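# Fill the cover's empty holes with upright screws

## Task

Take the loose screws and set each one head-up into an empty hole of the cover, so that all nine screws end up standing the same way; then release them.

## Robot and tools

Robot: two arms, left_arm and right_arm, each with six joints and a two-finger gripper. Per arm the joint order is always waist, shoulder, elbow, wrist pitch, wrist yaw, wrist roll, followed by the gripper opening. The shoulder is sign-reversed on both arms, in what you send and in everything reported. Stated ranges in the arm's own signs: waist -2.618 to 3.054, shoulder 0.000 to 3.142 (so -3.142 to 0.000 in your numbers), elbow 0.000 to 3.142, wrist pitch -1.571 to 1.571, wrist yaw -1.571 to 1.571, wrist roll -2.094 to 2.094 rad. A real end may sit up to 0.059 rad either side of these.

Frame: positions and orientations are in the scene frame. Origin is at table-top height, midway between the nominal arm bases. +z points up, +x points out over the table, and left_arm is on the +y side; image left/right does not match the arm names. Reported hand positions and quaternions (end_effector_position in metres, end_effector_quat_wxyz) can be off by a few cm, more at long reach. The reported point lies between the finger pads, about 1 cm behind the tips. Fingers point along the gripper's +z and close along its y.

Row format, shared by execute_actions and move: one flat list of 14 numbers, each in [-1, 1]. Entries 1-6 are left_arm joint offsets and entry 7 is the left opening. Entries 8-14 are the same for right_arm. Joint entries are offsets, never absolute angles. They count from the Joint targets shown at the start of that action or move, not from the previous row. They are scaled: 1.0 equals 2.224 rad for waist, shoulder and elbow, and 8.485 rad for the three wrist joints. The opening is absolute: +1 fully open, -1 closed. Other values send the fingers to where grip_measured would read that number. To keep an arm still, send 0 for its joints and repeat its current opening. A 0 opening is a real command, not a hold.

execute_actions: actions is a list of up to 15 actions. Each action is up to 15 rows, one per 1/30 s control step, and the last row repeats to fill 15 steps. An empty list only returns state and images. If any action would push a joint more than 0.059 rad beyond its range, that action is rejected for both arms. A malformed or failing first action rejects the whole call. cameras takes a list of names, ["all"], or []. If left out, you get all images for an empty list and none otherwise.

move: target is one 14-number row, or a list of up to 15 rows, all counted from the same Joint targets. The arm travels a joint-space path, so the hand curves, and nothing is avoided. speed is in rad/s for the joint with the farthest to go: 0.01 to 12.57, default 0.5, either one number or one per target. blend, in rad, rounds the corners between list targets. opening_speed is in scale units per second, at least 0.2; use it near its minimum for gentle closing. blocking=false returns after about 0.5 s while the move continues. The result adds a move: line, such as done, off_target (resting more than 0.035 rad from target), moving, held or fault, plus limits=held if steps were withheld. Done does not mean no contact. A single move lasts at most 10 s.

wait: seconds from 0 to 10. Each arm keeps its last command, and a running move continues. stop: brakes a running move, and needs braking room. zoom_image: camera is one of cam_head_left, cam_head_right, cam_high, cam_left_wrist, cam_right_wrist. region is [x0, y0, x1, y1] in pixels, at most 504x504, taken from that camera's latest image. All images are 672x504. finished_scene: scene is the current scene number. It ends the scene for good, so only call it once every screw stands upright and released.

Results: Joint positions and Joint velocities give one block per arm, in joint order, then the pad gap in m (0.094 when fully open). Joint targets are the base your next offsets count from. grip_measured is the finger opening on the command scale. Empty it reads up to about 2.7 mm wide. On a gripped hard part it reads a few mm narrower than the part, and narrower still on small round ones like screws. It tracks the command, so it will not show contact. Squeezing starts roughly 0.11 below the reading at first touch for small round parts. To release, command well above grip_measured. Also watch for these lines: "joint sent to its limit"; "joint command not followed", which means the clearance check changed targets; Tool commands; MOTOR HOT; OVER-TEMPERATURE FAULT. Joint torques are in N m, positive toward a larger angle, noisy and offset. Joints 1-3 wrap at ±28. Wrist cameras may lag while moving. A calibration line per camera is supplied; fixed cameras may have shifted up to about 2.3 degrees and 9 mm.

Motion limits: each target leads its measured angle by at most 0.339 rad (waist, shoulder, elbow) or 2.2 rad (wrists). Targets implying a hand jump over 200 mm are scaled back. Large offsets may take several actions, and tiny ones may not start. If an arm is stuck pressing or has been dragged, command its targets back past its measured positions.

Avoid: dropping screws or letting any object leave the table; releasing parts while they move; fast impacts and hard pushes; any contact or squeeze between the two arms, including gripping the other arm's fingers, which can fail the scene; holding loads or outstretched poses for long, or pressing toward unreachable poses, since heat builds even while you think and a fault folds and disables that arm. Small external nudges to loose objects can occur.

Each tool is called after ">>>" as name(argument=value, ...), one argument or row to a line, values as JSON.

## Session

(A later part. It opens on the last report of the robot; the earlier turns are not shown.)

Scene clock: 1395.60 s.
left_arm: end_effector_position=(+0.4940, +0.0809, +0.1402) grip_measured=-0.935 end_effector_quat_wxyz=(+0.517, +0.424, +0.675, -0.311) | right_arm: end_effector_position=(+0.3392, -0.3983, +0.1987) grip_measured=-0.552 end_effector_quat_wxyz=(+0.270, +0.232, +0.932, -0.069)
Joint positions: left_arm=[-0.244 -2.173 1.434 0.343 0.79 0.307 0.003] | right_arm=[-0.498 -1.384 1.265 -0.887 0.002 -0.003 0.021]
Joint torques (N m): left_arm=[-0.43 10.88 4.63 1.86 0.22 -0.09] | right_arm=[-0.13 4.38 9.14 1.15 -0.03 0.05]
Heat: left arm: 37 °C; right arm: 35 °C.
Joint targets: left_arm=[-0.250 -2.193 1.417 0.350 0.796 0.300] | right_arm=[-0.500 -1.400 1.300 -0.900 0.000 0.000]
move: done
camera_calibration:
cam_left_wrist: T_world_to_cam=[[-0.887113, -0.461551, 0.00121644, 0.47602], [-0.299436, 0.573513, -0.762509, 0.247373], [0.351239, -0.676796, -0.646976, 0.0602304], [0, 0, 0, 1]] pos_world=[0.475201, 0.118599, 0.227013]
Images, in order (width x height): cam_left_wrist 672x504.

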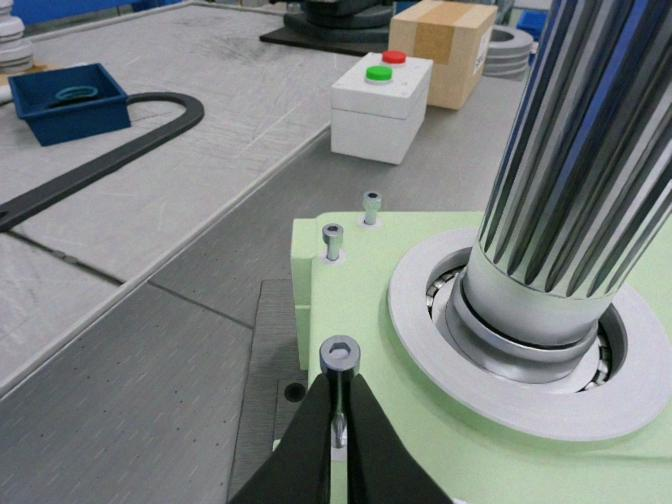

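>>> move(
  target=[0,-0.0055,-0.0035,0.0016,0,0,-1,0,0,0,0,0,0,-0.55],
  speed=0.05,
  cameras=["cam_left_wrist"],
)

>>> zoom_image(
  camera="cam_left_wrist",
  region=[270, 390, 420, 504],
)

Scene clock: 1402.20 s.
left_arm: end_effector_position=(+0.4939, +0.0810, +0.1402) grip_measured=-0.935 end_effector_quat_wxyz=(+0.520, +0.425, +0.673, -0.310) | right_arm: end_effector_position=(+0.3392, -0.3983, +0.1987) grip_measured=-0.552 end_effector_quat_wxyz=(+0.270, +0.232, +0.932, -0.069)
Joint positions: left_arm=[-0.244 -2.173 1.427 0.359 0.79 0.307 0.003] | right_arm=[-0.498 -1.384 1.265 -0.887 0.002 -0.003 0.021]
Joint torques (N m): left_arm=[-0.46 9.77 4.68 1.8 0.24 -0.05] | right_arm=[-0.12 4.4 9.14 1.15 -0.03 0.05]
Heat: left arm: 37 °C; right arm: 35 °C.
Joint targets: left_arm=[-0.250 -2.205 1.409 0.364 0.796 0.300] | right_arm=[-0.500 -1.400 1.300 -0.900 0.000 0.000]
move: done
camera_calibration:
cam_left_wrist: T_world_to_cam=[[-0.886954, -0.461831, -0.00501364, 0.47668], [-0.293396, 0.571789, -0.766144, 0.245003], [0.356696, -0.678063, -0.64265, 0.0571421], [0, 0, 0, 1]] pos_world=[0.474293, 0.118802, 0.226819]
Images, in order (width x height): cam_left_wrist 672x504.

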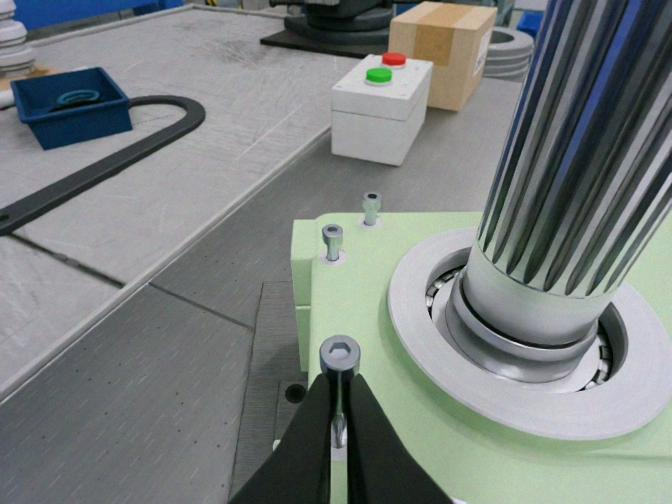

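Scaled by 3.360 from the camera's 672x504 image, which has a finer 960x720 frame.

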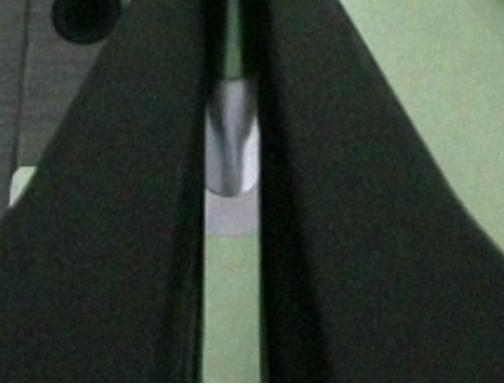

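>>> move(
  target=[0,-0.0045,0.0015,-0.0009,0,0,-1,0,0,0,0,0,0,-0.55],
  speed=0.04,
  cameras=["cam_left_wrist"],
)

>>> zoom_image(
  camera="cam_left_wrist",
  region=[270, 390, 420, 504],
)

Scene clock: 1409.80 s.
left_arm: end_effector_position=(+0.4941, +0.0810, +0.1360) grip_measured=-0.935 end_effector_quat_wxyz=(+0.518, +0.424, +0.675, -0.311) | right_arm: end_effector_position=(+0.3392, -0.3983, +0.1987) grip_measured=-0.552 end_effector_quat_wxyz=(+0.270, +0.232, +0.932, -0.069)
Joint positions: left_arm=[-0.244 -2.181 1.427 0.361 0.79 0.307 0.003] | right_arm=[-0.498 -1.384 1.265 -0.887 0.002 -0.003 0.021]
Joint torques (N m): left_arm=[-0.58 9.7 4.77 1.71 0.27 -0.08] | right_arm=[-0.13 4.38 9.14 1.15 -0.03 0.05]
Heat: left arm: 37 °C; right arm: 35 °C.
Joint targets: left_arm=[-0.250 -2.215 1.412 0.356 0.796 0.300] | right_arm=[-0.500 -1.400 1.300 -0.900 0.000 0.000]
move: done
camera_calibration:
cam_left_wrist: T_world_to_cam=[[-0.886927, -0.461909, -0.00028676, 0.476225], [-0.298231, 0.573117, -0.763279, 0.243711], [0.35273, -0.676888, -0.646069, 0.0565862], [0, 0, 0, 1]] pos_world=[0.475099, 0.1186, 0.222714]
Images, in order (width x height): cam_left_wrist 672x504.

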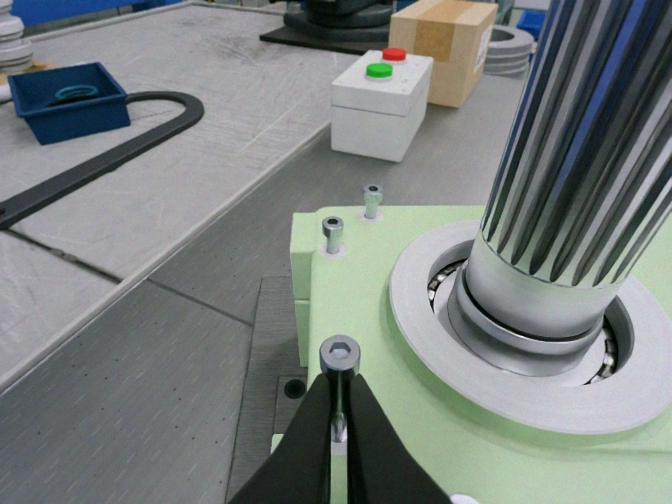

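Scaled by 3.360 from the camera's 672x504 image, which has a finer 960x720 frame.

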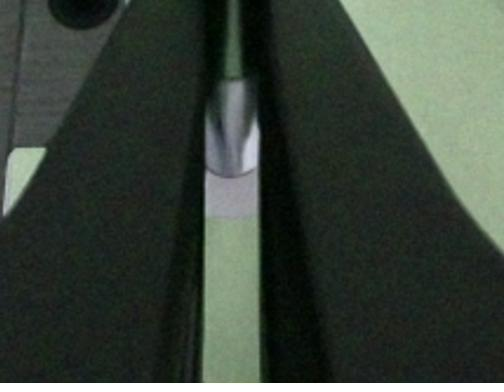

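>>> move(
  target=[0,-0.0035,-0.001,0.0004,0,0,-1,0,0,0,0,0,0,-0.55],
  speed=0.04,
  cameras=["cam_left_wrist"],
)

>>> zoom_image(
  camera="cam_left_wrist",
  region=[270, 390, 420, 504],
)

Scene clock: 1419.73 s.
left_arm: end_effector_position=(+0.4944, +0.0809, +0.1319) grip_measured=-0.935 end_effector_quat_wxyz=(+0.516, +0.424, +0.676, -0.312) | right_arm: end_effector_position=(+0.3392, -0.3983, +0.1987) grip_measured=-0.552 end_effector_quat_wxyz=(+0.270, +0.232, +0.932, -0.069)
Joint positions: left_arm=[-0.244 -2.189 1.427 0.363 0.79 0.307 0.003] | right_arm=[-0.498 -1.384 1.265 -0.887 0.002 -0.003 0.021]
Joint torques (N m): left_arm=[-0.55 9.76 4.7 1.72 0.24 -0.07] | right_arm=[-0.13 4.4 9.14 1.15 -0.03 0.05]
Heat: left arm: 37 °C; right arm: 35 °C.
Joint targets: left_arm=[-0.250 -2.223 1.410 0.360 0.796 0.300] | right_arm=[-0.500 -1.400 1.300 -0.900 0.000 0.000]
move: done
camera_calibration:
cam_left_wrist: T_world_to_cam=[[-0.886972, -0.461804, 0.0041711, 0.475789], [-0.302642, 0.574406, -0.760569, 0.24241], [0.348838, -0.675866, -0.649244, 0.0561039], [0, 0, 0, 1]] pos_world=[0.475804, 0.118398, 0.21881]
Images, in order (width x height): cam_left_wrist 672x504.

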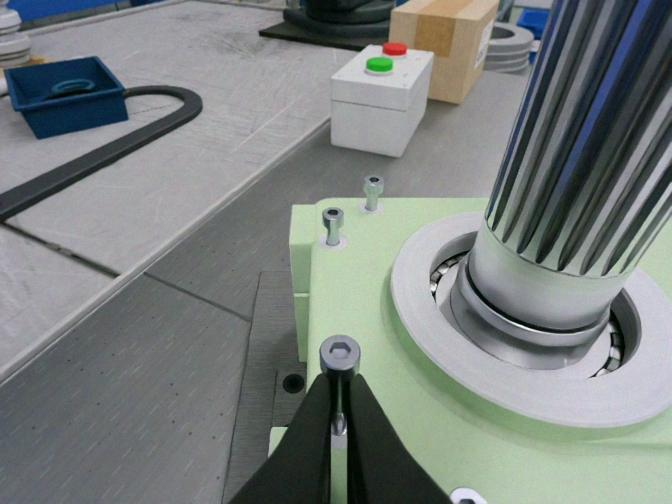

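Scaled by 3.360 from the camera's 672x504 image, which has a finer 960x720 frame.

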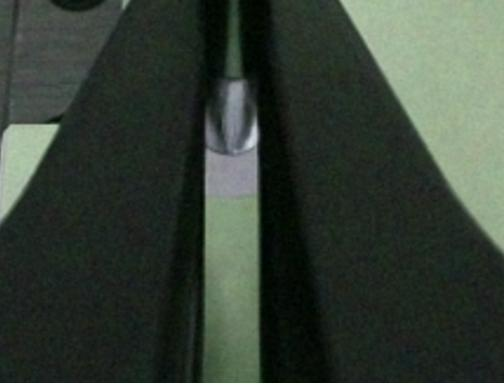

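>>> move(
  target=[0,0.004,0.001,0,0,0,-0.72,0,0,0,0,0,0,-0.55],
  opening_speed=0.4,
  cameras=["cam_left_wrist"],
)

>>> zoom_image(
  camera="cam_left_wrist",
  region=[240, 350, 480, 504],
)

Scene clock: 1436.90 s.
left_arm: end_effector_position=(+0.4944, +0.0809, +0.1320) grip_measured=-0.723 end_effector_quat_wxyz=(+0.516, +0.424, +0.676, -0.312) | right_arm: end_effector_position=(+0.3392, -0.3983, +0.1987) grip_measured=-0.552 end_effector_quat_wxyz=(+0.270, +0.232, +0.932, -0.069)
Joint positions: left_arm=[-0.244 -2.189 1.427 0.363 0.79 0.307 0.013] | right_arm=[-0.498 -1.384 1.265 -0.887 0.002 -0.003 0.021]
Joint torques (N m): left_arm=[-0.49 10.5 4.81 1.75 0.22 -0.08] | right_arm=[-0.13 4.38 9.14 1.15 -0.03 0.05]
Heat: left arm: 37 °C; right arm: 35 °C.
Joint targets: left_arm=[-0.250 -2.214 1.412 0.360 0.796 0.300] | right_arm=[-0.500 -1.400 1.300 -0.900 0.000 0.000]
move: done
camera_calibration:
cam_left_wrist: T_world_to_cam=[[-0.88692, -0.461906, 0.00389839, 0.475836], [-0.30244, 0.574304, -0.760727, 0.242436], [0.349146, -0.675883, -0.64906, 0.0559845], [0, 0, 0, 1]] pos_world=[0.475804, 0.118399, 0.21891]
Images, in order (width x height): cam_left_wrist 672x504.

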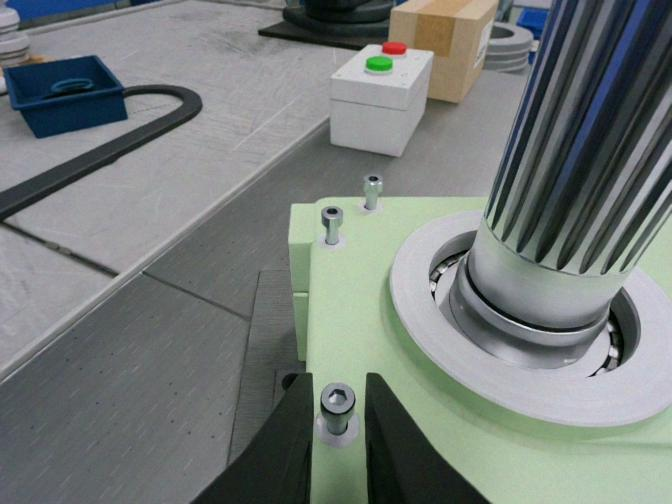

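Scaled by 2.100 from the camera's 672x504 image, which has a finer 960x720 frame.

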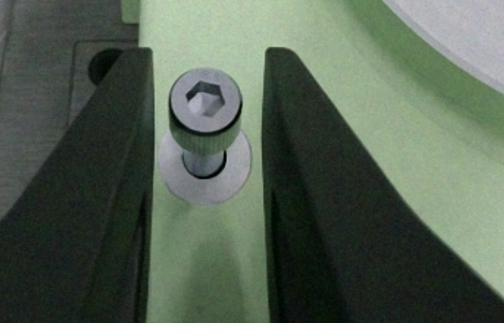

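>>> move(
  target=[
    [0,0.03,0,0,0,0,-0.72,0,0,0,0,0,0,-0.55],
    [0,0.075,0.04,0,0,0,-0.72,0,0,0,0,0,0,-0.55],
    [0,0.4065,-0.2154,-0.0424,0,0,-0.72,0,0,0,0,0,0,-0.55],
    [0.0674,0.4065,-0.0953,-0.1756,-0.0938,0.0986,0.2,0,0,0,0,0,0,-0.55],
    [0.1763,0.0872,0.0733,-0.1754,-0.0938,0.0986,0.2,0,0,0,0,0,0,-0.55],
  ],
  speed=[0.2,0.5,1.5,1.5,1.2],
  cameras=["all"],
)

>>> zoom_image(
  camera="cam_head_right",
  region=[150, 140, 330, 320],
)

Scene clock: 1481.83 s.
left_arm: end_effector_position=(+0.3510, +0.4012, +0.0567) grip_measured=+0.197 end_effector_quat_wxyz=(-0.003, +0.485, +0.875, +0.001) | right_arm: end_effector_position=(+0.3392, -0.3983, +0.1987) grip_measured=-0.552 end_effector_quat_wxyz=(+0.270, +0.232, +0.932, -0.069)
Joint positions: left_arm=[0.144 -2.004 1.552 -1.122 -0.004 1.129 0.056] | right_arm=[-0.498 -1.384 1.265 -0.887 0.002 -0.003 0.021]
Joint torques (N m): left_arm=[-0.25 9.09 7.3 0.43 0.04 0.03] | right_arm=[-0.13 4.37 9.14 1.15 -0.03 0.05]
Heat: left arm: 37 °C; right arm: 35 °C.
Joint targets: left_arm=[0.142 -2.020 1.576 -1.128 0.000 1.137] | right_arm=[-0.500 -1.400 1.300 -0.900 0.000 0.000]
move: done
camera_calibration:
cam_left_wrist: T_world_to_cam=[[-0.835571, -0.549292, -0.00998115, 0.514675], [-0.501779, 0.755645, 0.420973, -0.112023], [-0.223695, 0.356761, -0.907018, 0.0750784], [0, 0, 0, 1]] pos_world=[0.390631, 0.340572, 0.120393]
cam_right_wrist: T_world_to_cam=[[-0.469309, -0.883018, -0.00533612, -0.191927], [-0.874976, 0.465832, -0.131979, 0.550152], [0.119026, -0.0572699, -0.991238, 0.222334], [0, 0, 0, 1]] pos_world=[0.364833, -0.41302, 0.291971]

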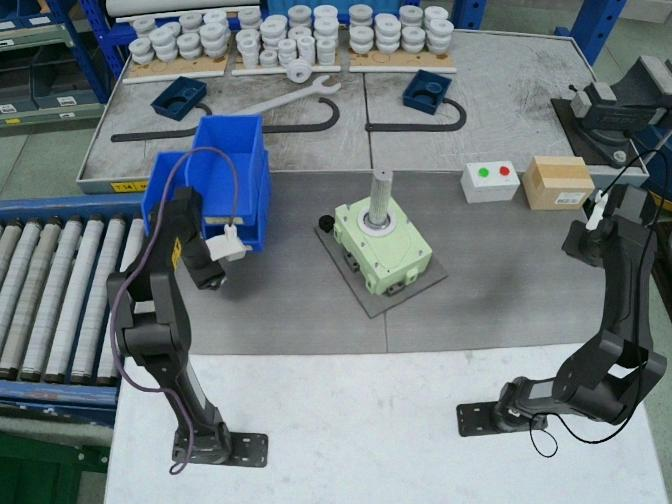

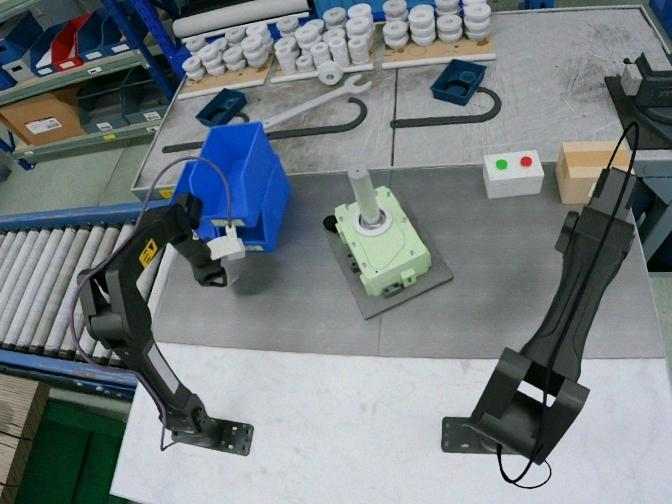

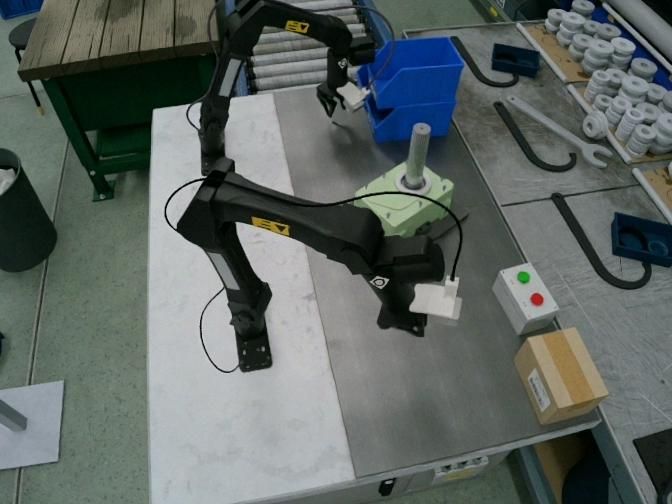

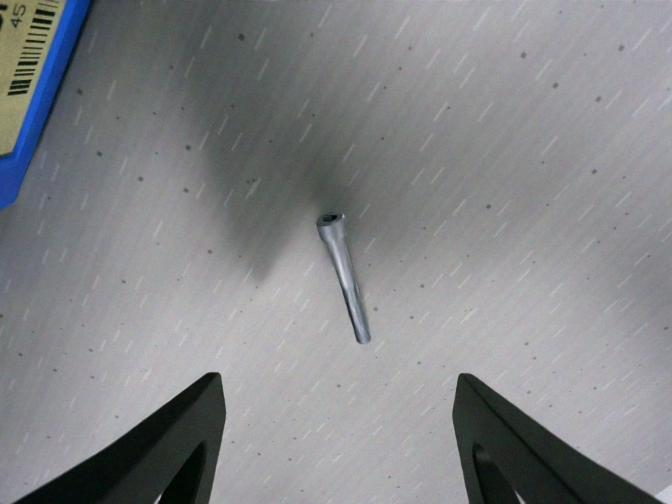

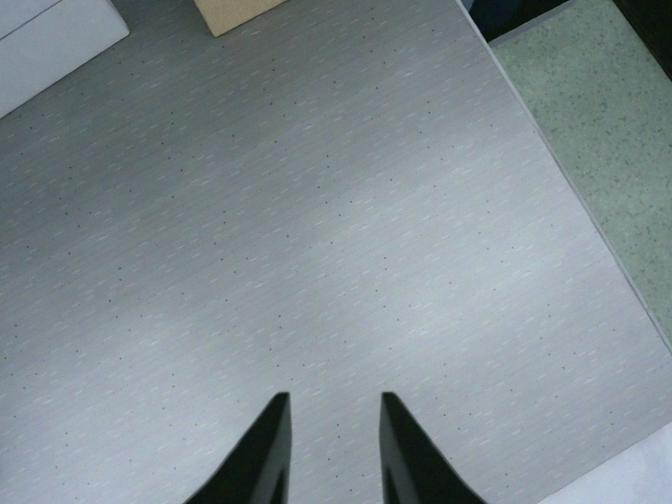

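Scaled by 2.800 from the camera's 672x504 image, which has a finer 960x720 frame.

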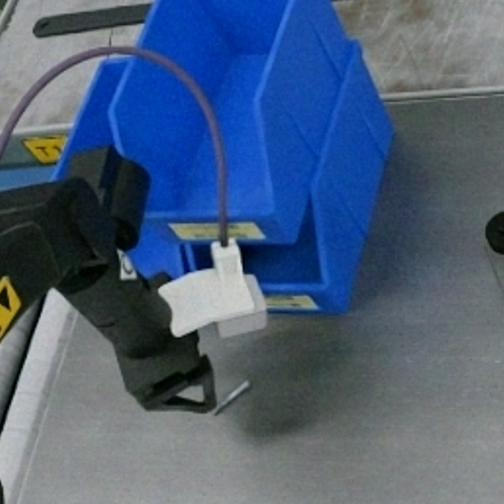

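>>> move(
  target=[-0.0067,-0.0162,-0.064,0.018,0,0,0.2,0,0,0,0,0,0,-0.55],
  speed=0.12,
  cameras=["cam_left_wrist"],
)

Scene clock: 1504.80 s.
left_arm: end_effector_position=(+0.3508, +0.3977, +0.0257) grip_measured=+0.197 end_effector_quat_wxyz=(+0.003, +0.489, +0.872, +0.005) | right_arm: end_effector_position=(+0.3392, -0.3983, +0.1987) grip_measured=-0.552 end_effector_quat_wxyz=(+0.270, +0.232, +0.932, -0.069)
Joint positions: left_arm=[0.135 -2.022 1.45 -0.989 -0.004 1.129 0.056] | right_arm=[-0.498 -1.384 1.265 -0.887 0.002 -0.003 0.021]
Joint torques (N m): left_arm=[-0.66 7.5 3.85 0.63 0.05 0.04] | right_arm=[-0.13 4.38 9.14 1.15 -0.03 0.05]
Heat: left arm: 36 °C; right arm: 35 °C.
Joint targets: left_arm=[0.127 -2.056 1.433 -0.976 0.000 1.137] | right_arm=[-0.500 -1.400 1.300 -0.900 0.000 0.000]
move: done
camera_calibration:
cam_left_wrist: T_world_to_cam=[[-0.840359, -0.541587, -0.0219344, 0.511309], [-0.500398, 0.759623, 0.415421, -0.0983245], [-0.208325, 0.360079, -0.909365, 0.0415084], [0, 0, 0, 1]] pos_world=[0.389129, 0.336661, 0.0898076]
Images, in order (width x height): cam_left_wrist 672x504.

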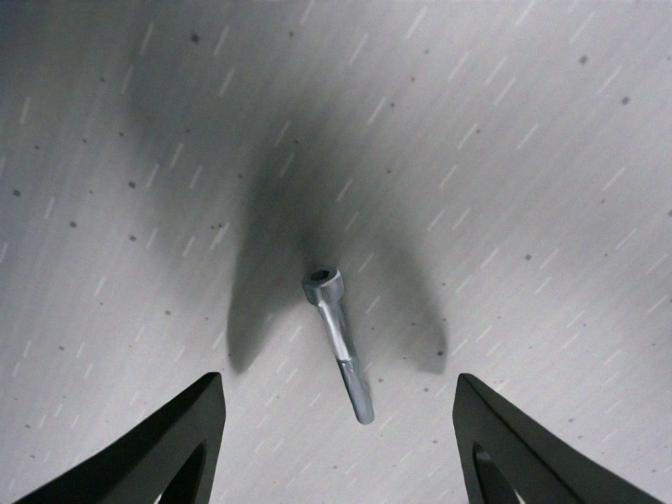

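>>> move(
  target=[0,-0.0025,-0.0035,0.001,0,0,0.2,0,0,0,0,0,0,-0.55],
  speed=0.05,
)

>>> move(
  target=[0,0,0,0,0,0,-1,0,0,0,0,0,0,-0.55],
  opening_speed=0.6,
  cameras=["cam_left_wrist"],
)

Scene clock: 1511.20 s.
left_arm: end_effector_position=(+0.3498, +0.3976, +0.0218) grip_measured=+0.197 end_effector_quat_wxyz=(+0.001, +0.489, +0.872, +0.003) | right_arm: end_effector_position=(+0.3392, -0.3983, +0.1987) grip_measured=-0.552 end_effector_quat_wxyz=(+0.270, +0.232, +0.932, -0.069)
Joint positions: left_arm=[0.135 -2.027 1.442 -0.98 -0.004 1.129 0.056] | right_arm=[-0.498 -1.384 1.265 -0.887 0.002 -0.003 0.021]
Joint torques (N m): left_arm=[-0.62 7.45 3.77 0.59 0.01 0.05] | right_arm=[-0.12 4.38 9.14 1.15 -0.03 0.05]
Heat: left arm: 36 °C; right arm: 35 °C.
Joint targets: left_arm=[0.127 -2.061 1.425 -0.967 0.000 1.137] | right_arm=[-0.500 -1.400 1.300 -0.900 0.000 0.000]
move: done
camera_calibration:
cam_left_wrist: T_world_to_cam=[[-0.840463, -0.541586, -0.017517, 0.510238], [-0.498327, 0.759827, 0.417532, -0.0979475], [-0.212819, 0.359649, -0.908493, 0.0394809], [0, 0, 0, 1]] pos_world=[0.388428, 0.336561, 0.0857022]
cam_right_wrist: T_world_to_cam=[[-0.469309, -0.883018, -0.00533612, -0.191927], [-0.874976, 0.465832, -0.131979, 0.550152], [0.119026, -0.0572699, -0.991238, 0.222334], [0, 0, 0, 1]] pos_world=[0.364833, -0.41302, 0.291971]

Scene clock: 1513.40 s.
left_arm: end_effector_position=(+0.3499, +0.3976, +0.0218) grip_measured=-0.941 end_effector_quat_wxyz=(+0.001, +0.489, +0.872, +0.003) | right_arm: end_effector_position=(+0.3392, -0.3983, +0.1987) grip_measured=-0.552 end_effector_quat_wxyz=(+0.270, +0.232, +0.932, -0.069)
Joint positions: left_arm=[0.135 -2.027 1.442 -0.98 -0.004 1.129 0.003] | right_arm=[-0.498 -1.384 1.265 -0.887 0.002 -0.003 0.021]
Joint torques (N m): left_arm=[-0.64 7.42 3.92 0.61 0.05 0.06] | right_arm=[-0.13 4.4 9.14 1.15 -0.03 0.05]
Heat: left arm: 36 °C; right arm: 35 °C.
Joint targets: left_arm=[0.127 -2.061 1.425 -0.967 0.000 1.137] | right_arm=[-0.500 -1.400 1.300 -0.900 0.000 0.000]
move: done
camera_calibration:
cam_left_wrist: T_world_to_cam=[[-0.840449, -0.541595, -0.0178926, 0.510268], [-0.498522, 0.759822, 0.417309, -0.0978514], [-0.212417, 0.359647, -0.908588, 0.039334], [0, 0, 0, 1]] pos_world=[0.388428, 0.336561, 0.0857027]
Images, in order (width x height): cam_left_wrist 672x504.

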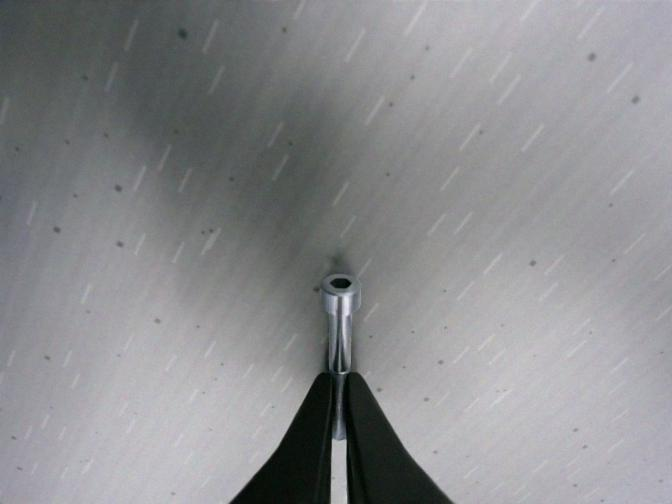

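>>> move(
  target=[
    [0,0.05,0.0562,-0.0275,0,0,-1,0,0,0,0,0,0,-0.55],
    [-0.192,0.0319,0.0832,-0.0275,0,-0.0279,-1,0,0,0,0,0,0,-0.55],
    [-0.192,0.0036,0.0,-0.0009,0,-0.0279,-1,0,0,0,0,0,0,-0.55],
  ],
  speed=[0.3,0.8,0.15],
)

>>> move(
  target=[0,0,0,0,0,0,-0.2,0,0,0,0,0,0,-0.55],
  opening_speed=1.0,
  cameras=["cam_left_wrist"],
)

Scene clock: 1527.70 s.
left_arm: end_effector_position=(+0.3274, +0.2366, +0.0221) grip_measured=-0.946 end_effector_quat_wxyz=(-0.007, +0.582, +0.813, +0.000) | right_arm: end_effector_position=(+0.3392, -0.3983, +0.1987) grip_measured=-0.552 end_effector_quat_wxyz=(+0.270, +0.232, +0.932, -0.069)
Joint positions: left_arm=[-0.305 -2.026 1.441 -1 -0.005 0.909 0.003] | right_arm=[-0.498 -1.384 1.265 -0.887 0.002 -0.003 0.021]
Joint torques (N m): left_arm=[0.38 8.02 3.86 0.7 0.05 -0.1] | right_arm=[-0.13 4.38 9.16 1.15 -0.03 0.05]
Heat: left arm: 35 °C; right arm: 35 °C.
Joint targets: left_arm=[-0.300 -2.053 1.425 -0.975 0.000 0.900] | right_arm=[-0.500 -1.400 1.300 -0.900 0.000 0.000]
move: done
camera_calibration:
cam_left_wrist: T_world_to_cam=[[-0.938861, -0.344279, -0.00342479, 0.389441], [-0.312579, 0.84816, 0.42769, -0.0688348], [-0.14434, 0.402612, -0.903919, 0.0601908], [0, 0, 0, 1]] pos_world=[0.352803, 0.168226, 0.0851813]
cam_right_wrist: T_world_to_cam=[[-0.469309, -0.883018, -0.00533612, -0.191927], [-0.874976, 0.465832, -0.131979, 0.550152], [0.119026, -0.0572699, -0.991238, 0.222334], [0, 0, 0, 1]] pos_world=[0.364833, -0.41302, 0.291971]

Scene clock: 1528.73 s.
left_arm: end_effector_position=(+0.3294, +0.2359, +0.0220) grip_measured=-0.203 end_effector_quat_wxyz=(-0.003, +0.582, +0.813, +0.002) | right_arm: end_effector_position=(+0.3392, -0.3983, +0.1987) grip_measured=-0.552 end_effector_quat_wxyz=(+0.270, +0.232, +0.932, -0.069)
Joint positions: left_arm=[-0.305 -2.026 1.441 -0.991 -0.005 0.909 0.037] | right_arm=[-0.498 -1.384 1.265 -0.887 0.002 -0.003 0.021]
Joint torques (N m): left_arm=[0.31 8.09 4.04 0.64 0.06 -0.12] | right_arm=[-0.14 4.38 9.14 1.15 -0.03 0.05]
Heat: left arm: 35 °C; right arm: 35 °C.
Joint targets: left_arm=[-0.300 -2.053 1.425 -0.975 0.000 0.900] | right_arm=[-0.500 -1.400 1.300 -0.900 0.000 0.000]
move: done
camera_calibration:
cam_left_wrist: T_world_to_cam=[[-0.938692, -0.344615, -0.00991133, 0.39123], [-0.316228, 0.849207, 0.422904, -0.0665474], [-0.137322, 0.40011, -0.90612, 0.0590102], [0, 0, 0, 1]] pos_world=[0.354304, 0.167726, 0.0854911]
Images, in order (width x height): cam_left_wrist 672x504.

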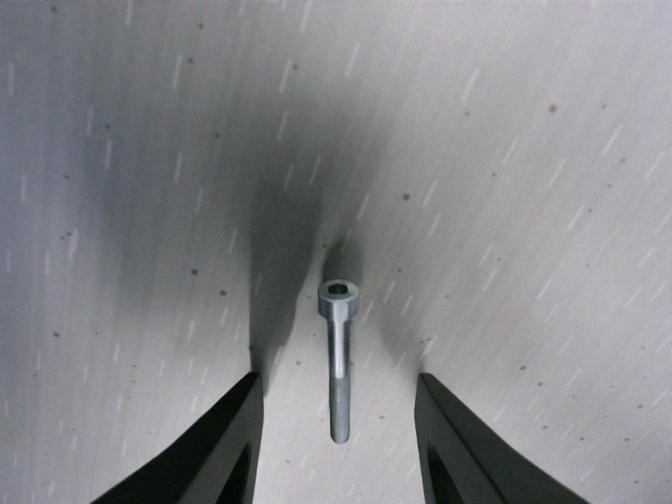

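>>> move(
  target=[
    [0,0.0283,0.0832,-0.0265,0,0,0,0,0,0,0,0,0,-0.55],
    [-0.0486,-0.0719,0.188,-0.0491,-0.0224,-0.0140,0,0,0,0,0,0,0,-0.55],
  ],
  speed=[0.4,0.8],
  cameras=["cam_left_wrist"],
)

Scene clock: 1548.50 s.
left_arm: end_effector_position=(+0.3351, +0.2237, +0.0575) grip_measured=-0.003 end_effector_quat_wxyz=(-0.104, +0.580, +0.804, +0.075) | right_arm: end_effector_position=(+0.3392, -0.3983, +0.1987) grip_measured=-0.552 end_effector_quat_wxyz=(+0.270, +0.232, +0.932, -0.069)
Joint positions: left_arm=[-0.414 -2.194 1.819 -1.375 -0.184 0.791 0.047] | right_arm=[-0.498 -1.384 1.265 -0.887 0.002 -0.003 0.021]
Joint torques (N m): left_arm=[0.44 10.19 7.15 0.05 -0.2 -0.08] | right_arm=[-0.14 4.38 9.14 1.14 -0.03 0.05]
Heat: left arm: 36 °C; right arm: 35 °C.
Joint targets: left_arm=[-0.408 -2.213 1.844 -1.392 -0.190 0.781] | right_arm=[-0.500 -1.400 1.300 -0.900 0.000 0.000]
move: done
camera_calibration:
cam_left_wrist: T_world_to_cam=[[-0.942274, -0.334467, -0.0158372, 0.391975], [-0.268339, 0.725994, 0.633188, -0.0699679], [-0.200283, 0.600887, -0.773836, 0.065449], [0, 0, 0, 1]] pos_world=[0.363681, 0.142572, 0.101157]
Images, in order (width x height): cam_left_wrist 672x504.

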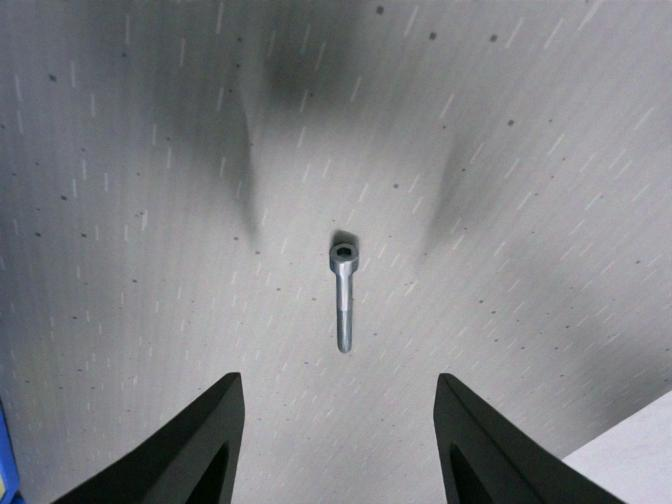

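>>> move(
  target=[0,-0.0171,-0.0600,0.0175,0,0,0,0,0,0,0,0,0,-0.55],
  speed=0.2,
  cameras=["cam_left_wrist"],
)

Scene clock: 1557.53 s.
left_arm: end_effector_position=(+0.3315, +0.2258, +0.0228) grip_measured=-0.003 end_effector_quat_wxyz=(-0.112, +0.580, +0.804, +0.074) | right_arm: end_effector_position=(+0.3392, -0.3983, +0.1987) grip_measured=-0.552 end_effector_quat_wxyz=(+0.270, +0.232, +0.932, -0.069)
Joint positions: left_arm=[-0.414 -2.223 1.723 -1.267 -0.186 0.79 0.047] | right_arm=[-0.498 -1.384 1.265 -0.887 0.002 -0.003 0.021]
Joint torques (N m): left_arm=[0.36 9.43 3.85 0.39 -0.14 -0.09] | right_arm=[-0.13 4.38 9.14 1.15 -0.03 0.05]
Heat: left arm: 36 °C; right arm: 35 °C.
Joint targets: left_arm=[-0.408 -2.251 1.710 -1.243 -0.190 0.781] | right_arm=[-0.500 -1.400 1.300 -0.900 0.000 0.000]
move: done
camera_calibration:
cam_left_wrist: T_world_to_cam=[[-0.942218, -0.334955, -0.00556594, 0.38862], [-0.259686, 0.719792, 0.643788, -0.0522233], [-0.211634, 0.608034, -0.765184, 0.0386232], [0, 0, 0, 1]] pos_world=[0.360777, 0.144276, 0.0653376]
Images, in order (width x height): cam_left_wrist 672x504.

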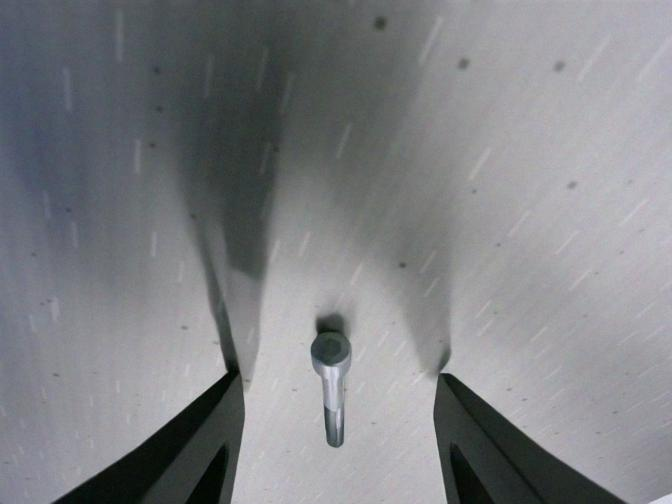

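>>> move(
  target=[0,0,0,0,0,0,-1,0,0,0,0,0,0,-0.55],
  opening_speed=0.8,
  cameras=["cam_left_wrist"],
)

Scene clock: 1563.73 s.
left_arm: end_effector_position=(+0.3336, +0.2255, +0.0226) grip_measured=-0.934 end_effector_quat_wxyz=(-0.109, +0.580, +0.804, +0.077) | right_arm: end_effector_position=(+0.3392, -0.3983, +0.1987) grip_measured=-0.552 end_effector_quat_wxyz=(+0.270, +0.232, +0.932, -0.069)
Joint positions: left_arm=[-0.414 -2.223 1.723 -1.259 -0.19 0.79 0.003] | right_arm=[-0.498 -1.384 1.265 -0.887 0.002 -0.003 0.021]
Joint torques (N m): left_arm=[0.42 9.43 3.79 0.32 -0.09 -0.09] | right_arm=[-0.13 4.38 9.16 1.15 -0.03 0.05]
Heat: left arm: 36 °C; right arm: 35 °C.
Joint targets: left_arm=[-0.408 -2.251 1.710 -1.243 -0.190 0.781] | right_arm=[-0.500 -1.400 1.300 -0.900 0.000 0.000]
move: done
camera_calibration:
cam_left_wrist: T_world_to_cam=[[-0.942362, -0.334318, -0.0135932, 0.390514], [-0.264746, 0.720181, 0.641288, -0.0496554], [-0.204604, 0.607924, -0.76718, 0.0367509], [0, 0, 0, 1]] pos_world=[0.362379, 0.143975, 0.0653463]
Images, in order (width x height): cam_left_wrist 672x504.

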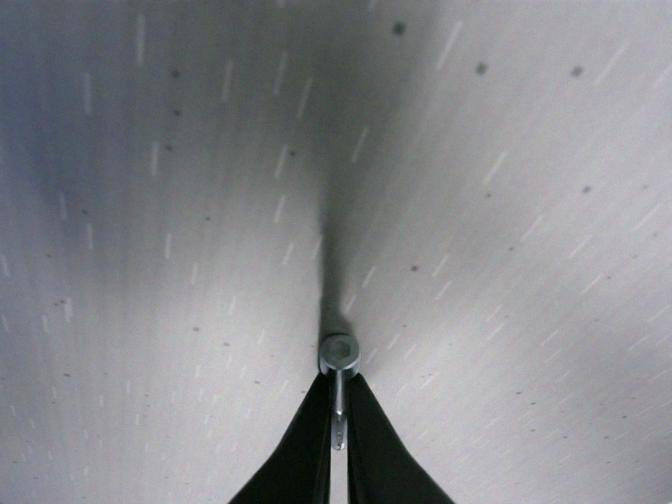

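>>> move(
  target=[
    [0,0.1138,-0.0355,0.0032,0,0,-1,0,0,0,0,0,0,-0.55],
    [-0.0863,0.4231,-0.3494,0.1583,0.0224,-0.0903,-1,0,0,0,0,0,0,-0.55],
    [-0.1686,0.2657,-0.335,0.1966,0.0224,-0.0903,-1,0,0,0,0,0,0,-0.55],
  ],
  speed=[0.5,1.2,0.8],
  cameras=["cam_left_wrist","cam_head_left"],
)

>>> zoom_image(
  camera="cam_left_wrist",
  region=[270, 390, 420, 504],
)

Scene clock: 1595.10 s.
left_arm: end_effector_position=(+0.3262, -0.0104, +0.2004) grip_measured=-0.937 end_effector_quat_wxyz=(+0.553, +0.325, +0.732, -0.229) | right_arm: end_effector_position=(+0.3392, -0.3983, +0.1987) grip_measured=-0.552 end_effector_quat_wxyz=(+0.270, +0.232, +0.932, -0.069)
Joint positions: left_arm=[-0.784 -1.65 0.954 0.408 -0.003 0.025 0.003] | right_arm=[-0.498 -1.384 1.265 -0.887 0.002 -0.003 0.021]
Joint torques (N m): left_arm=[-0.08 7.3 7.06 2.13 0.02 -0.1] | right_arm=[-0.13 4.38 9.14 1.15 -0.03 0.06]
Heat: left arm: 36 °C; right arm: 35 °C.
Joint targets: left_arm=[-0.783 -1.661 0.965 0.425 0.000 0.015] | right_arm=[-0.500 -1.400 1.300 -0.900 0.000 0.000]
move: done
camera_calibration:
cam_left_wrist: T_world_to_cam=[[-0.716974, -0.697078, -0.00549937, 0.228261], [-0.454826, 0.473758, -0.754113, 0.343347], [0.528281, -0.538179, -0.656721, 0.0419277], [0, 0, 0, 1]] pos_world=[0.297671, 0.0190169, 0.287713]
Images, in order (width x height): cam_head_left 672x504, cam_left_wrist 672x504.

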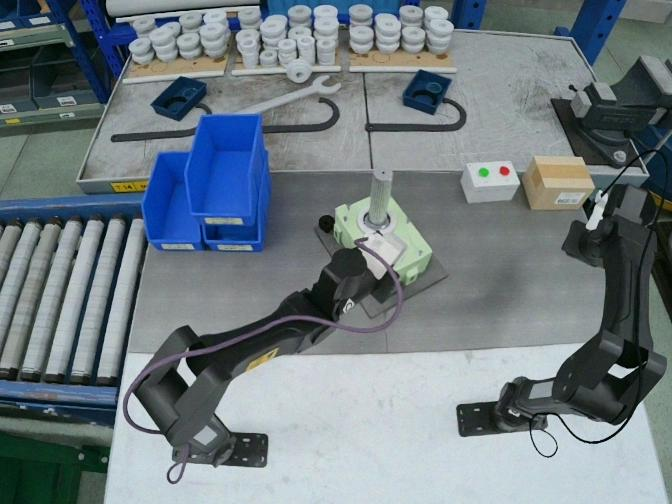

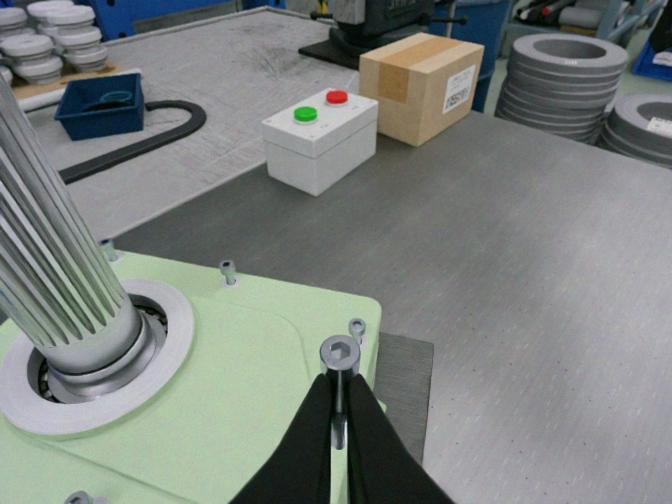

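Scaled by 3.360 from the camera's 672x504 image, which has a finer 960x720 frame.

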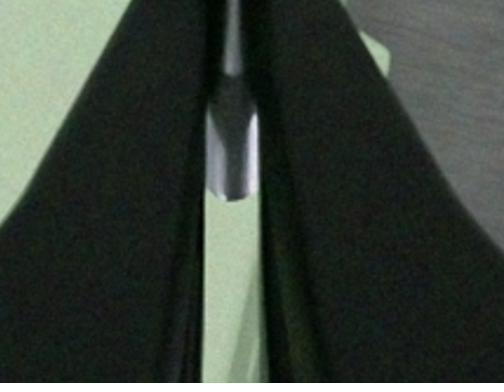

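>>> move(
  target=[0.0126,-0.0301,-0.0574,0.0200,0,-0.0008,-1,0,0,0,0,0,0,-0.55],
  speed=0.15,
  cameras=["cam_left_wrist"],
)

>>> zoom_image(
  camera="cam_left_wrist",
  region=[270, 390, 420, 504],
)

Scene clock: 1609.37 s.
left_arm: end_effector_position=(+0.3313, +0.0014, +0.1662) grip_measured=-0.937 end_effector_quat_wxyz=(+0.559, +0.313, +0.734, -0.225) | right_arm: end_effector_position=(+0.3392, -0.3983, +0.1987) grip_measured=-0.552 end_effector_quat_wxyz=(+0.270, +0.232, +0.932, -0.069)
Joint positions: left_arm=[-0.761 -1.708 0.851 0.579 -0.003 0.019 0.003] | right_arm=[-0.498 -1.384 1.265 -0.887 0.002 -0.003 0.021]
Joint torques (N m): left_arm=[0.54 6.54 4.9 2.14 0 -0.09] | right_arm=[-0.14 4.38 9.14 1.14 -0.03 0.05]
Heat: left arm: 35 °C; right arm: 35 °C.
Joint targets: left_arm=[-0.755 -1.727 0.837 0.595 0.000 0.008] | right_arm=[-0.500 -1.400 1.300 -0.900 0.000 0.000]
move: done
camera_calibration:
cam_left_wrist: T_world_to_cam=[[-0.69907, -0.715053, 0.000538755, 0.233017], [-0.464781, 0.453819, -0.760281, 0.318601], [0.543397, -0.53174, -0.649594, 0.0169518], [0, 0, 0, 1]] pos_world=[0.301763, 0.0310463, 0.253112]
Images, in order (width x height): cam_left_wrist 672x504.

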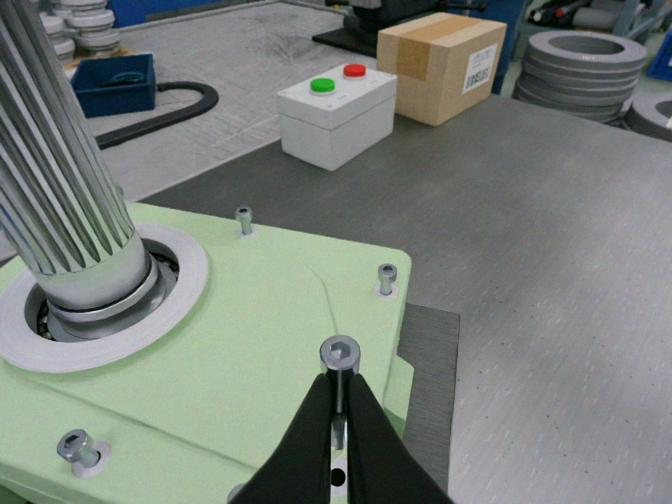

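Scaled by 3.360 from the camera's 672x504 image, which has a finer 960x720 frame.

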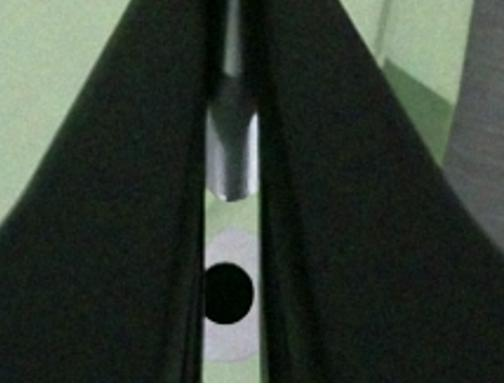

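>>> move(
  target=[0.0005,-0.0121,-0.0179,0.0084,0,0,-1,0,0,0,0,0,0,-0.55],
  speed=0.06,
  cameras=["cam_left_wrist"],
)

>>> zoom_image(
  camera="cam_left_wrist",
  region=[270, 390, 420, 504],
)

Scene clock: 1626.77 s.
left_arm: end_effector_position=(+0.3294, +0.0033, +0.1540) grip_measured=-0.937 end_effector_quat_wxyz=(+0.561, +0.312, +0.732, -0.226) | right_arm: end_effector_position=(+0.3392, -0.3983, +0.1987) grip_measured=-0.552 end_effector_quat_wxyz=(+0.270, +0.232, +0.932, -0.069)
Joint positions: left_arm=[-0.761 -1.733 0.812 0.65 -0.003 0.019 0.003] | right_arm=[-0.498 -1.384 1.265 -0.887 0.002 -0.003 0.021]
Joint torques (N m): left_arm=[0.58 6.46 4.52 2.13 0 -0.11] | right_arm=[-0.13 4.38 9.14 1.15 -0.03 0.05]
Heat: left arm: 37 °C; right arm: 35 °C.
Joint targets: left_arm=[-0.754 -1.754 0.797 0.666 0.000 0.008] | right_arm=[-0.500 -1.400 1.300 -0.900 0.000 0.000]
move: done
camera_calibration:
cam_left_wrist: T_world_to_cam=[[-0.699073, -0.71505, 0.00062115, 0.233113], [-0.460841, 0.44988, -0.765006, 0.307025], [0.546738, -0.535081, -0.644023, 0.00913551], [0, 0, 0, 1]] pos_world=[0.299458, 0.0334511, 0.240615]
Images, in order (width x height): cam_left_wrist 672x504.

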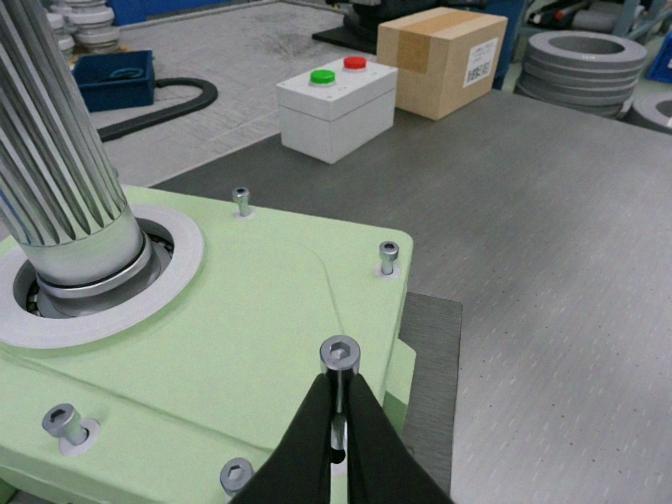

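Scaled by 3.360 from the camera's 672x504 image, which has a finer 960x720 frame.

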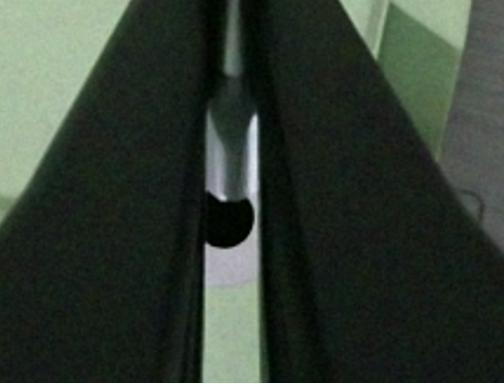

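>>> move(
  target=[0.000,-0.0049,-0.0031,0.0021,-0.0006,0,-1,0,0,0,0,0,0,-0.55],
  speed=0.05,
  cameras=["cam_left_wrist"],
)

>>> zoom_image(
  camera="cam_left_wrist",
  region=[270, 390, 420, 504],
)

Scene clock: 1640.03 s.
left_arm: end_effector_position=(+0.3293, +0.0034, +0.1499) grip_measured=-0.937 end_effector_quat_wxyz=(+0.561, +0.312, +0.732, -0.226) | right_arm: end_effector_position=(+0.3392, -0.3983, +0.1987) grip_measured=-0.552 end_effector_quat_wxyz=(+0.270, +0.232, +0.932, -0.069)
Joint positions: left_arm=[-0.761 -1.744 0.805 0.668 -0.003 0.019 0.003] | right_arm=[-0.498 -1.384 1.265 -0.887 0.002 -0.003 0.021]
Joint torques (N m): left_arm=[0.51 6.5 4.56 2.11 -0.06 -0.12] | right_arm=[-0.13 4.38 9.14 1.15 -0.03 0.05]
Heat: left arm: 38 °C; right arm: 35 °C.
Joint targets: left_arm=[-0.754 -1.765 0.791 0.684 -0.005 0.008] | right_arm=[-0.500 -1.400 1.300 -0.900 0.000 0.000]
move: done
camera_calibration:
cam_left_wrist: T_world_to_cam=[[-0.699073, -0.71505, 0.00061694, 0.233116], [-0.461023, 0.450061, -0.76479, 0.303886], [0.546585, -0.534928, -0.64428, 0.00659587], [0, 0, 0, 1]] pos_world=[0.299458, 0.0334508, 0.236515]
Images, in order (width x height): cam_left_wrist 672x504.

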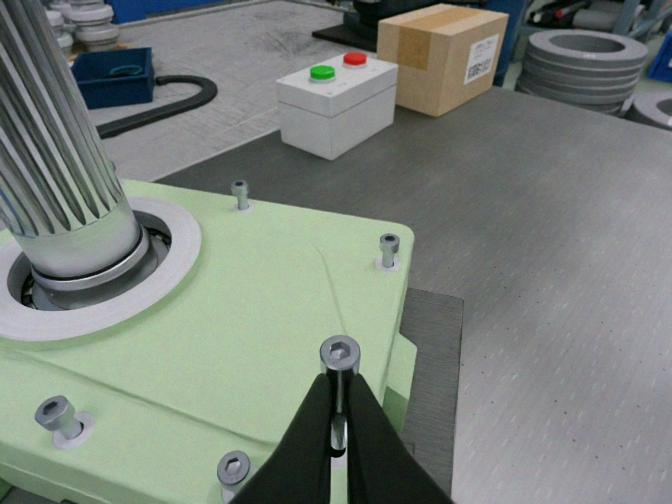

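Scaled by 3.360 from the camera's 672x504 image, which has a finer 960x720 frame.

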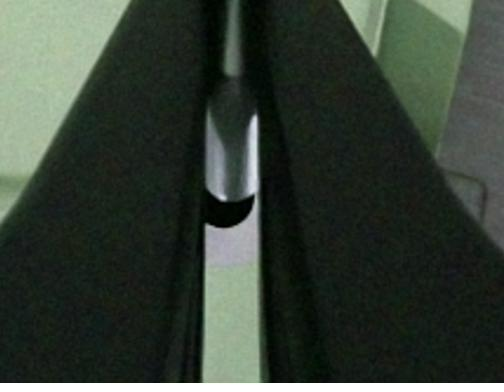

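>>> move(
  target=[0.000,-0.0042,-0.0027,0.0018,-0.0011,0,-1,0,0,0,0,0,0,-0.55],
  speed=0.05,
  cameras=["cam_left_wrist"],
)

>>> zoom_image(
  camera="cam_left_wrist",
  region=[320, 410, 360, 466],
)

Scene clock: 1650.97 s.
left_arm: end_effector_position=(+0.3299, +0.0042, +0.1464) grip_measured=-0.937 end_effector_quat_wxyz=(+0.562, +0.310, +0.733, -0.224) | right_arm: end_effector_position=(+0.3392, -0.3983, +0.1987) grip_measured=-0.552 end_effector_quat_wxyz=(+0.270, +0.232, +0.932, -0.069)
Joint positions: left_arm=[-0.761 -1.753 0.799 0.683 -0.009 0.019 0.003] | right_arm=[-0.498 -1.384 1.265 -0.887 0.002 -0.003 0.021]
Joint torques (N m): left_arm=[0.43 6.52 4.46 2.14 -0.09 -0.09] | right_arm=[-0.13 4.4 9.14 1.15 -0.03 0.05]
Heat: left arm: 38 °C; right arm: 35 °C.
Joint targets: left_arm=[-0.754 -1.775 0.784 0.699 -0.015 0.008] | right_arm=[-0.500 -1.400 1.300 -0.900 0.000 0.000]
move: done
camera_calibration:
cam_left_wrist: T_world_to_cam=[[-0.695398, -0.718625, -0.00078452, 0.233033], [-0.462778, 0.448655, -0.764556, 0.301717], [0.549781, -0.531307, -0.644557, 0.00349573], [0, 0, 0, 1]] pos_world=[0.299756, 0.0339536, 0.233116]
Images, in order (width x height): cam_left_wrist 672x504.

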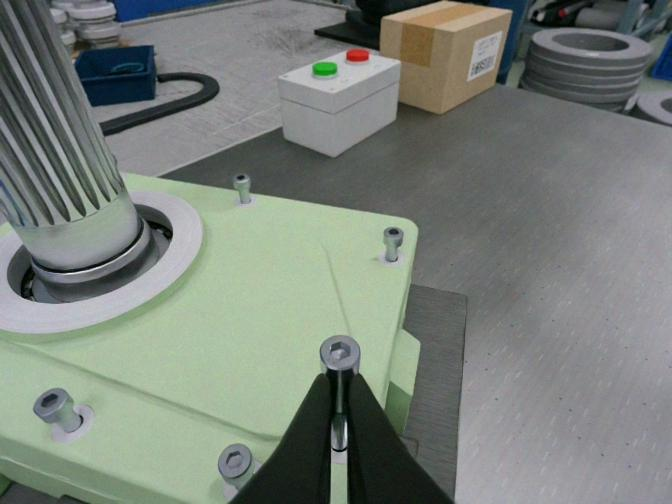

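Scaled by 9.000 from the camera's 672x504 image, which has a finer 960x720 frame.

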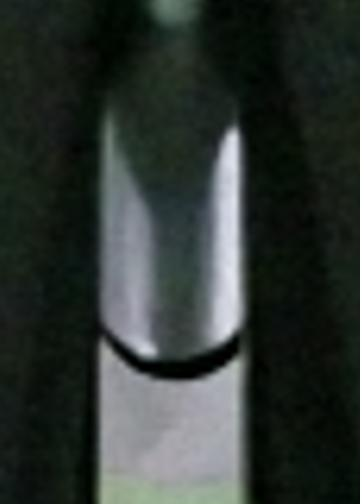

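>>> move(
  target=[0.000,-0.0032,-0.0021,0.0014,0,0,-1,0,0,0,0,0,0,-0.55],
  speed=0.05,
  cameras=["cam_left_wrist"],
)

>>> zoom_image(
  camera="cam_left_wrist",
  region=[320, 410, 360, 466],
)

Scene clock: 1662.00 s.
left_arm: end_effector_position=(+0.3307, +0.0036, +0.1461) grip_measured=-0.937 end_effector_quat_wxyz=(+0.564, +0.310, +0.732, -0.225) | right_arm: end_effector_position=(+0.3392, -0.3983, +0.1987) grip_measured=-0.552 end_effector_quat_wxyz=(+0.270, +0.232, +0.932, -0.069)
Joint positions: left_arm=[-0.761 -1.76 0.799 0.695 -0.009 0.019 0.003] | right_arm=[-0.498 -1.384 1.265 -0.887 0.002 -0.003 0.021]
Joint torques (N m): left_arm=[0.59 6.57 3.89 2.14 -0.08 -0.11] | right_arm=[-0.13 4.38 9.14 1.15 -0.03 0.05]
Heat: left arm: 38 °C; right arm: 35 °C.
Joint targets: left_arm=[-0.754 -1.782 0.780 0.711 -0.015 0.008] | right_arm=[-0.500 -1.400 1.300 -0.900 0.000 0.000]
move: done
camera_calibration:
cam_left_wrist: T_world_to_cam=[[-0.694874, -0.719131, -0.000936162, 0.233059], [-0.460084, 0.445565, -0.767981, 0.301714], [0.552696, -0.533219, -0.640472, 0.000919377], [0, 0, 0, 1]] pos_world=[0.300253, 0.0336574, 0.232518]
Images, in order (width x height): cam_left_wrist 672x504.

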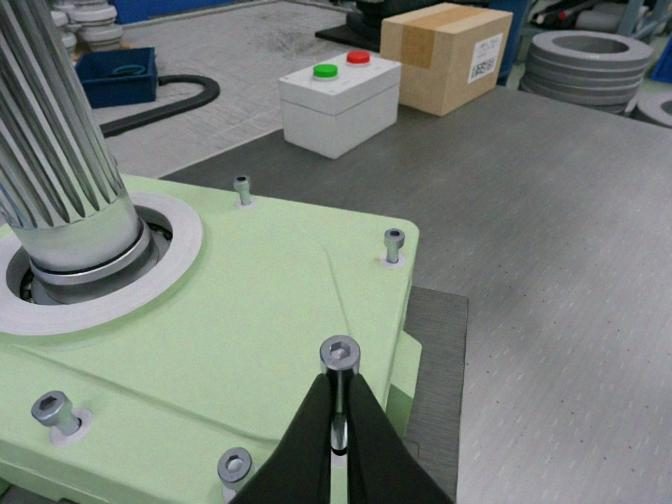

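Scaled by 9.000 from the camera's 672x504 image, which has a finer 960x720 frame.

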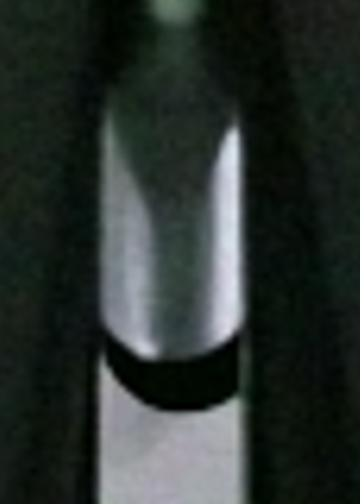

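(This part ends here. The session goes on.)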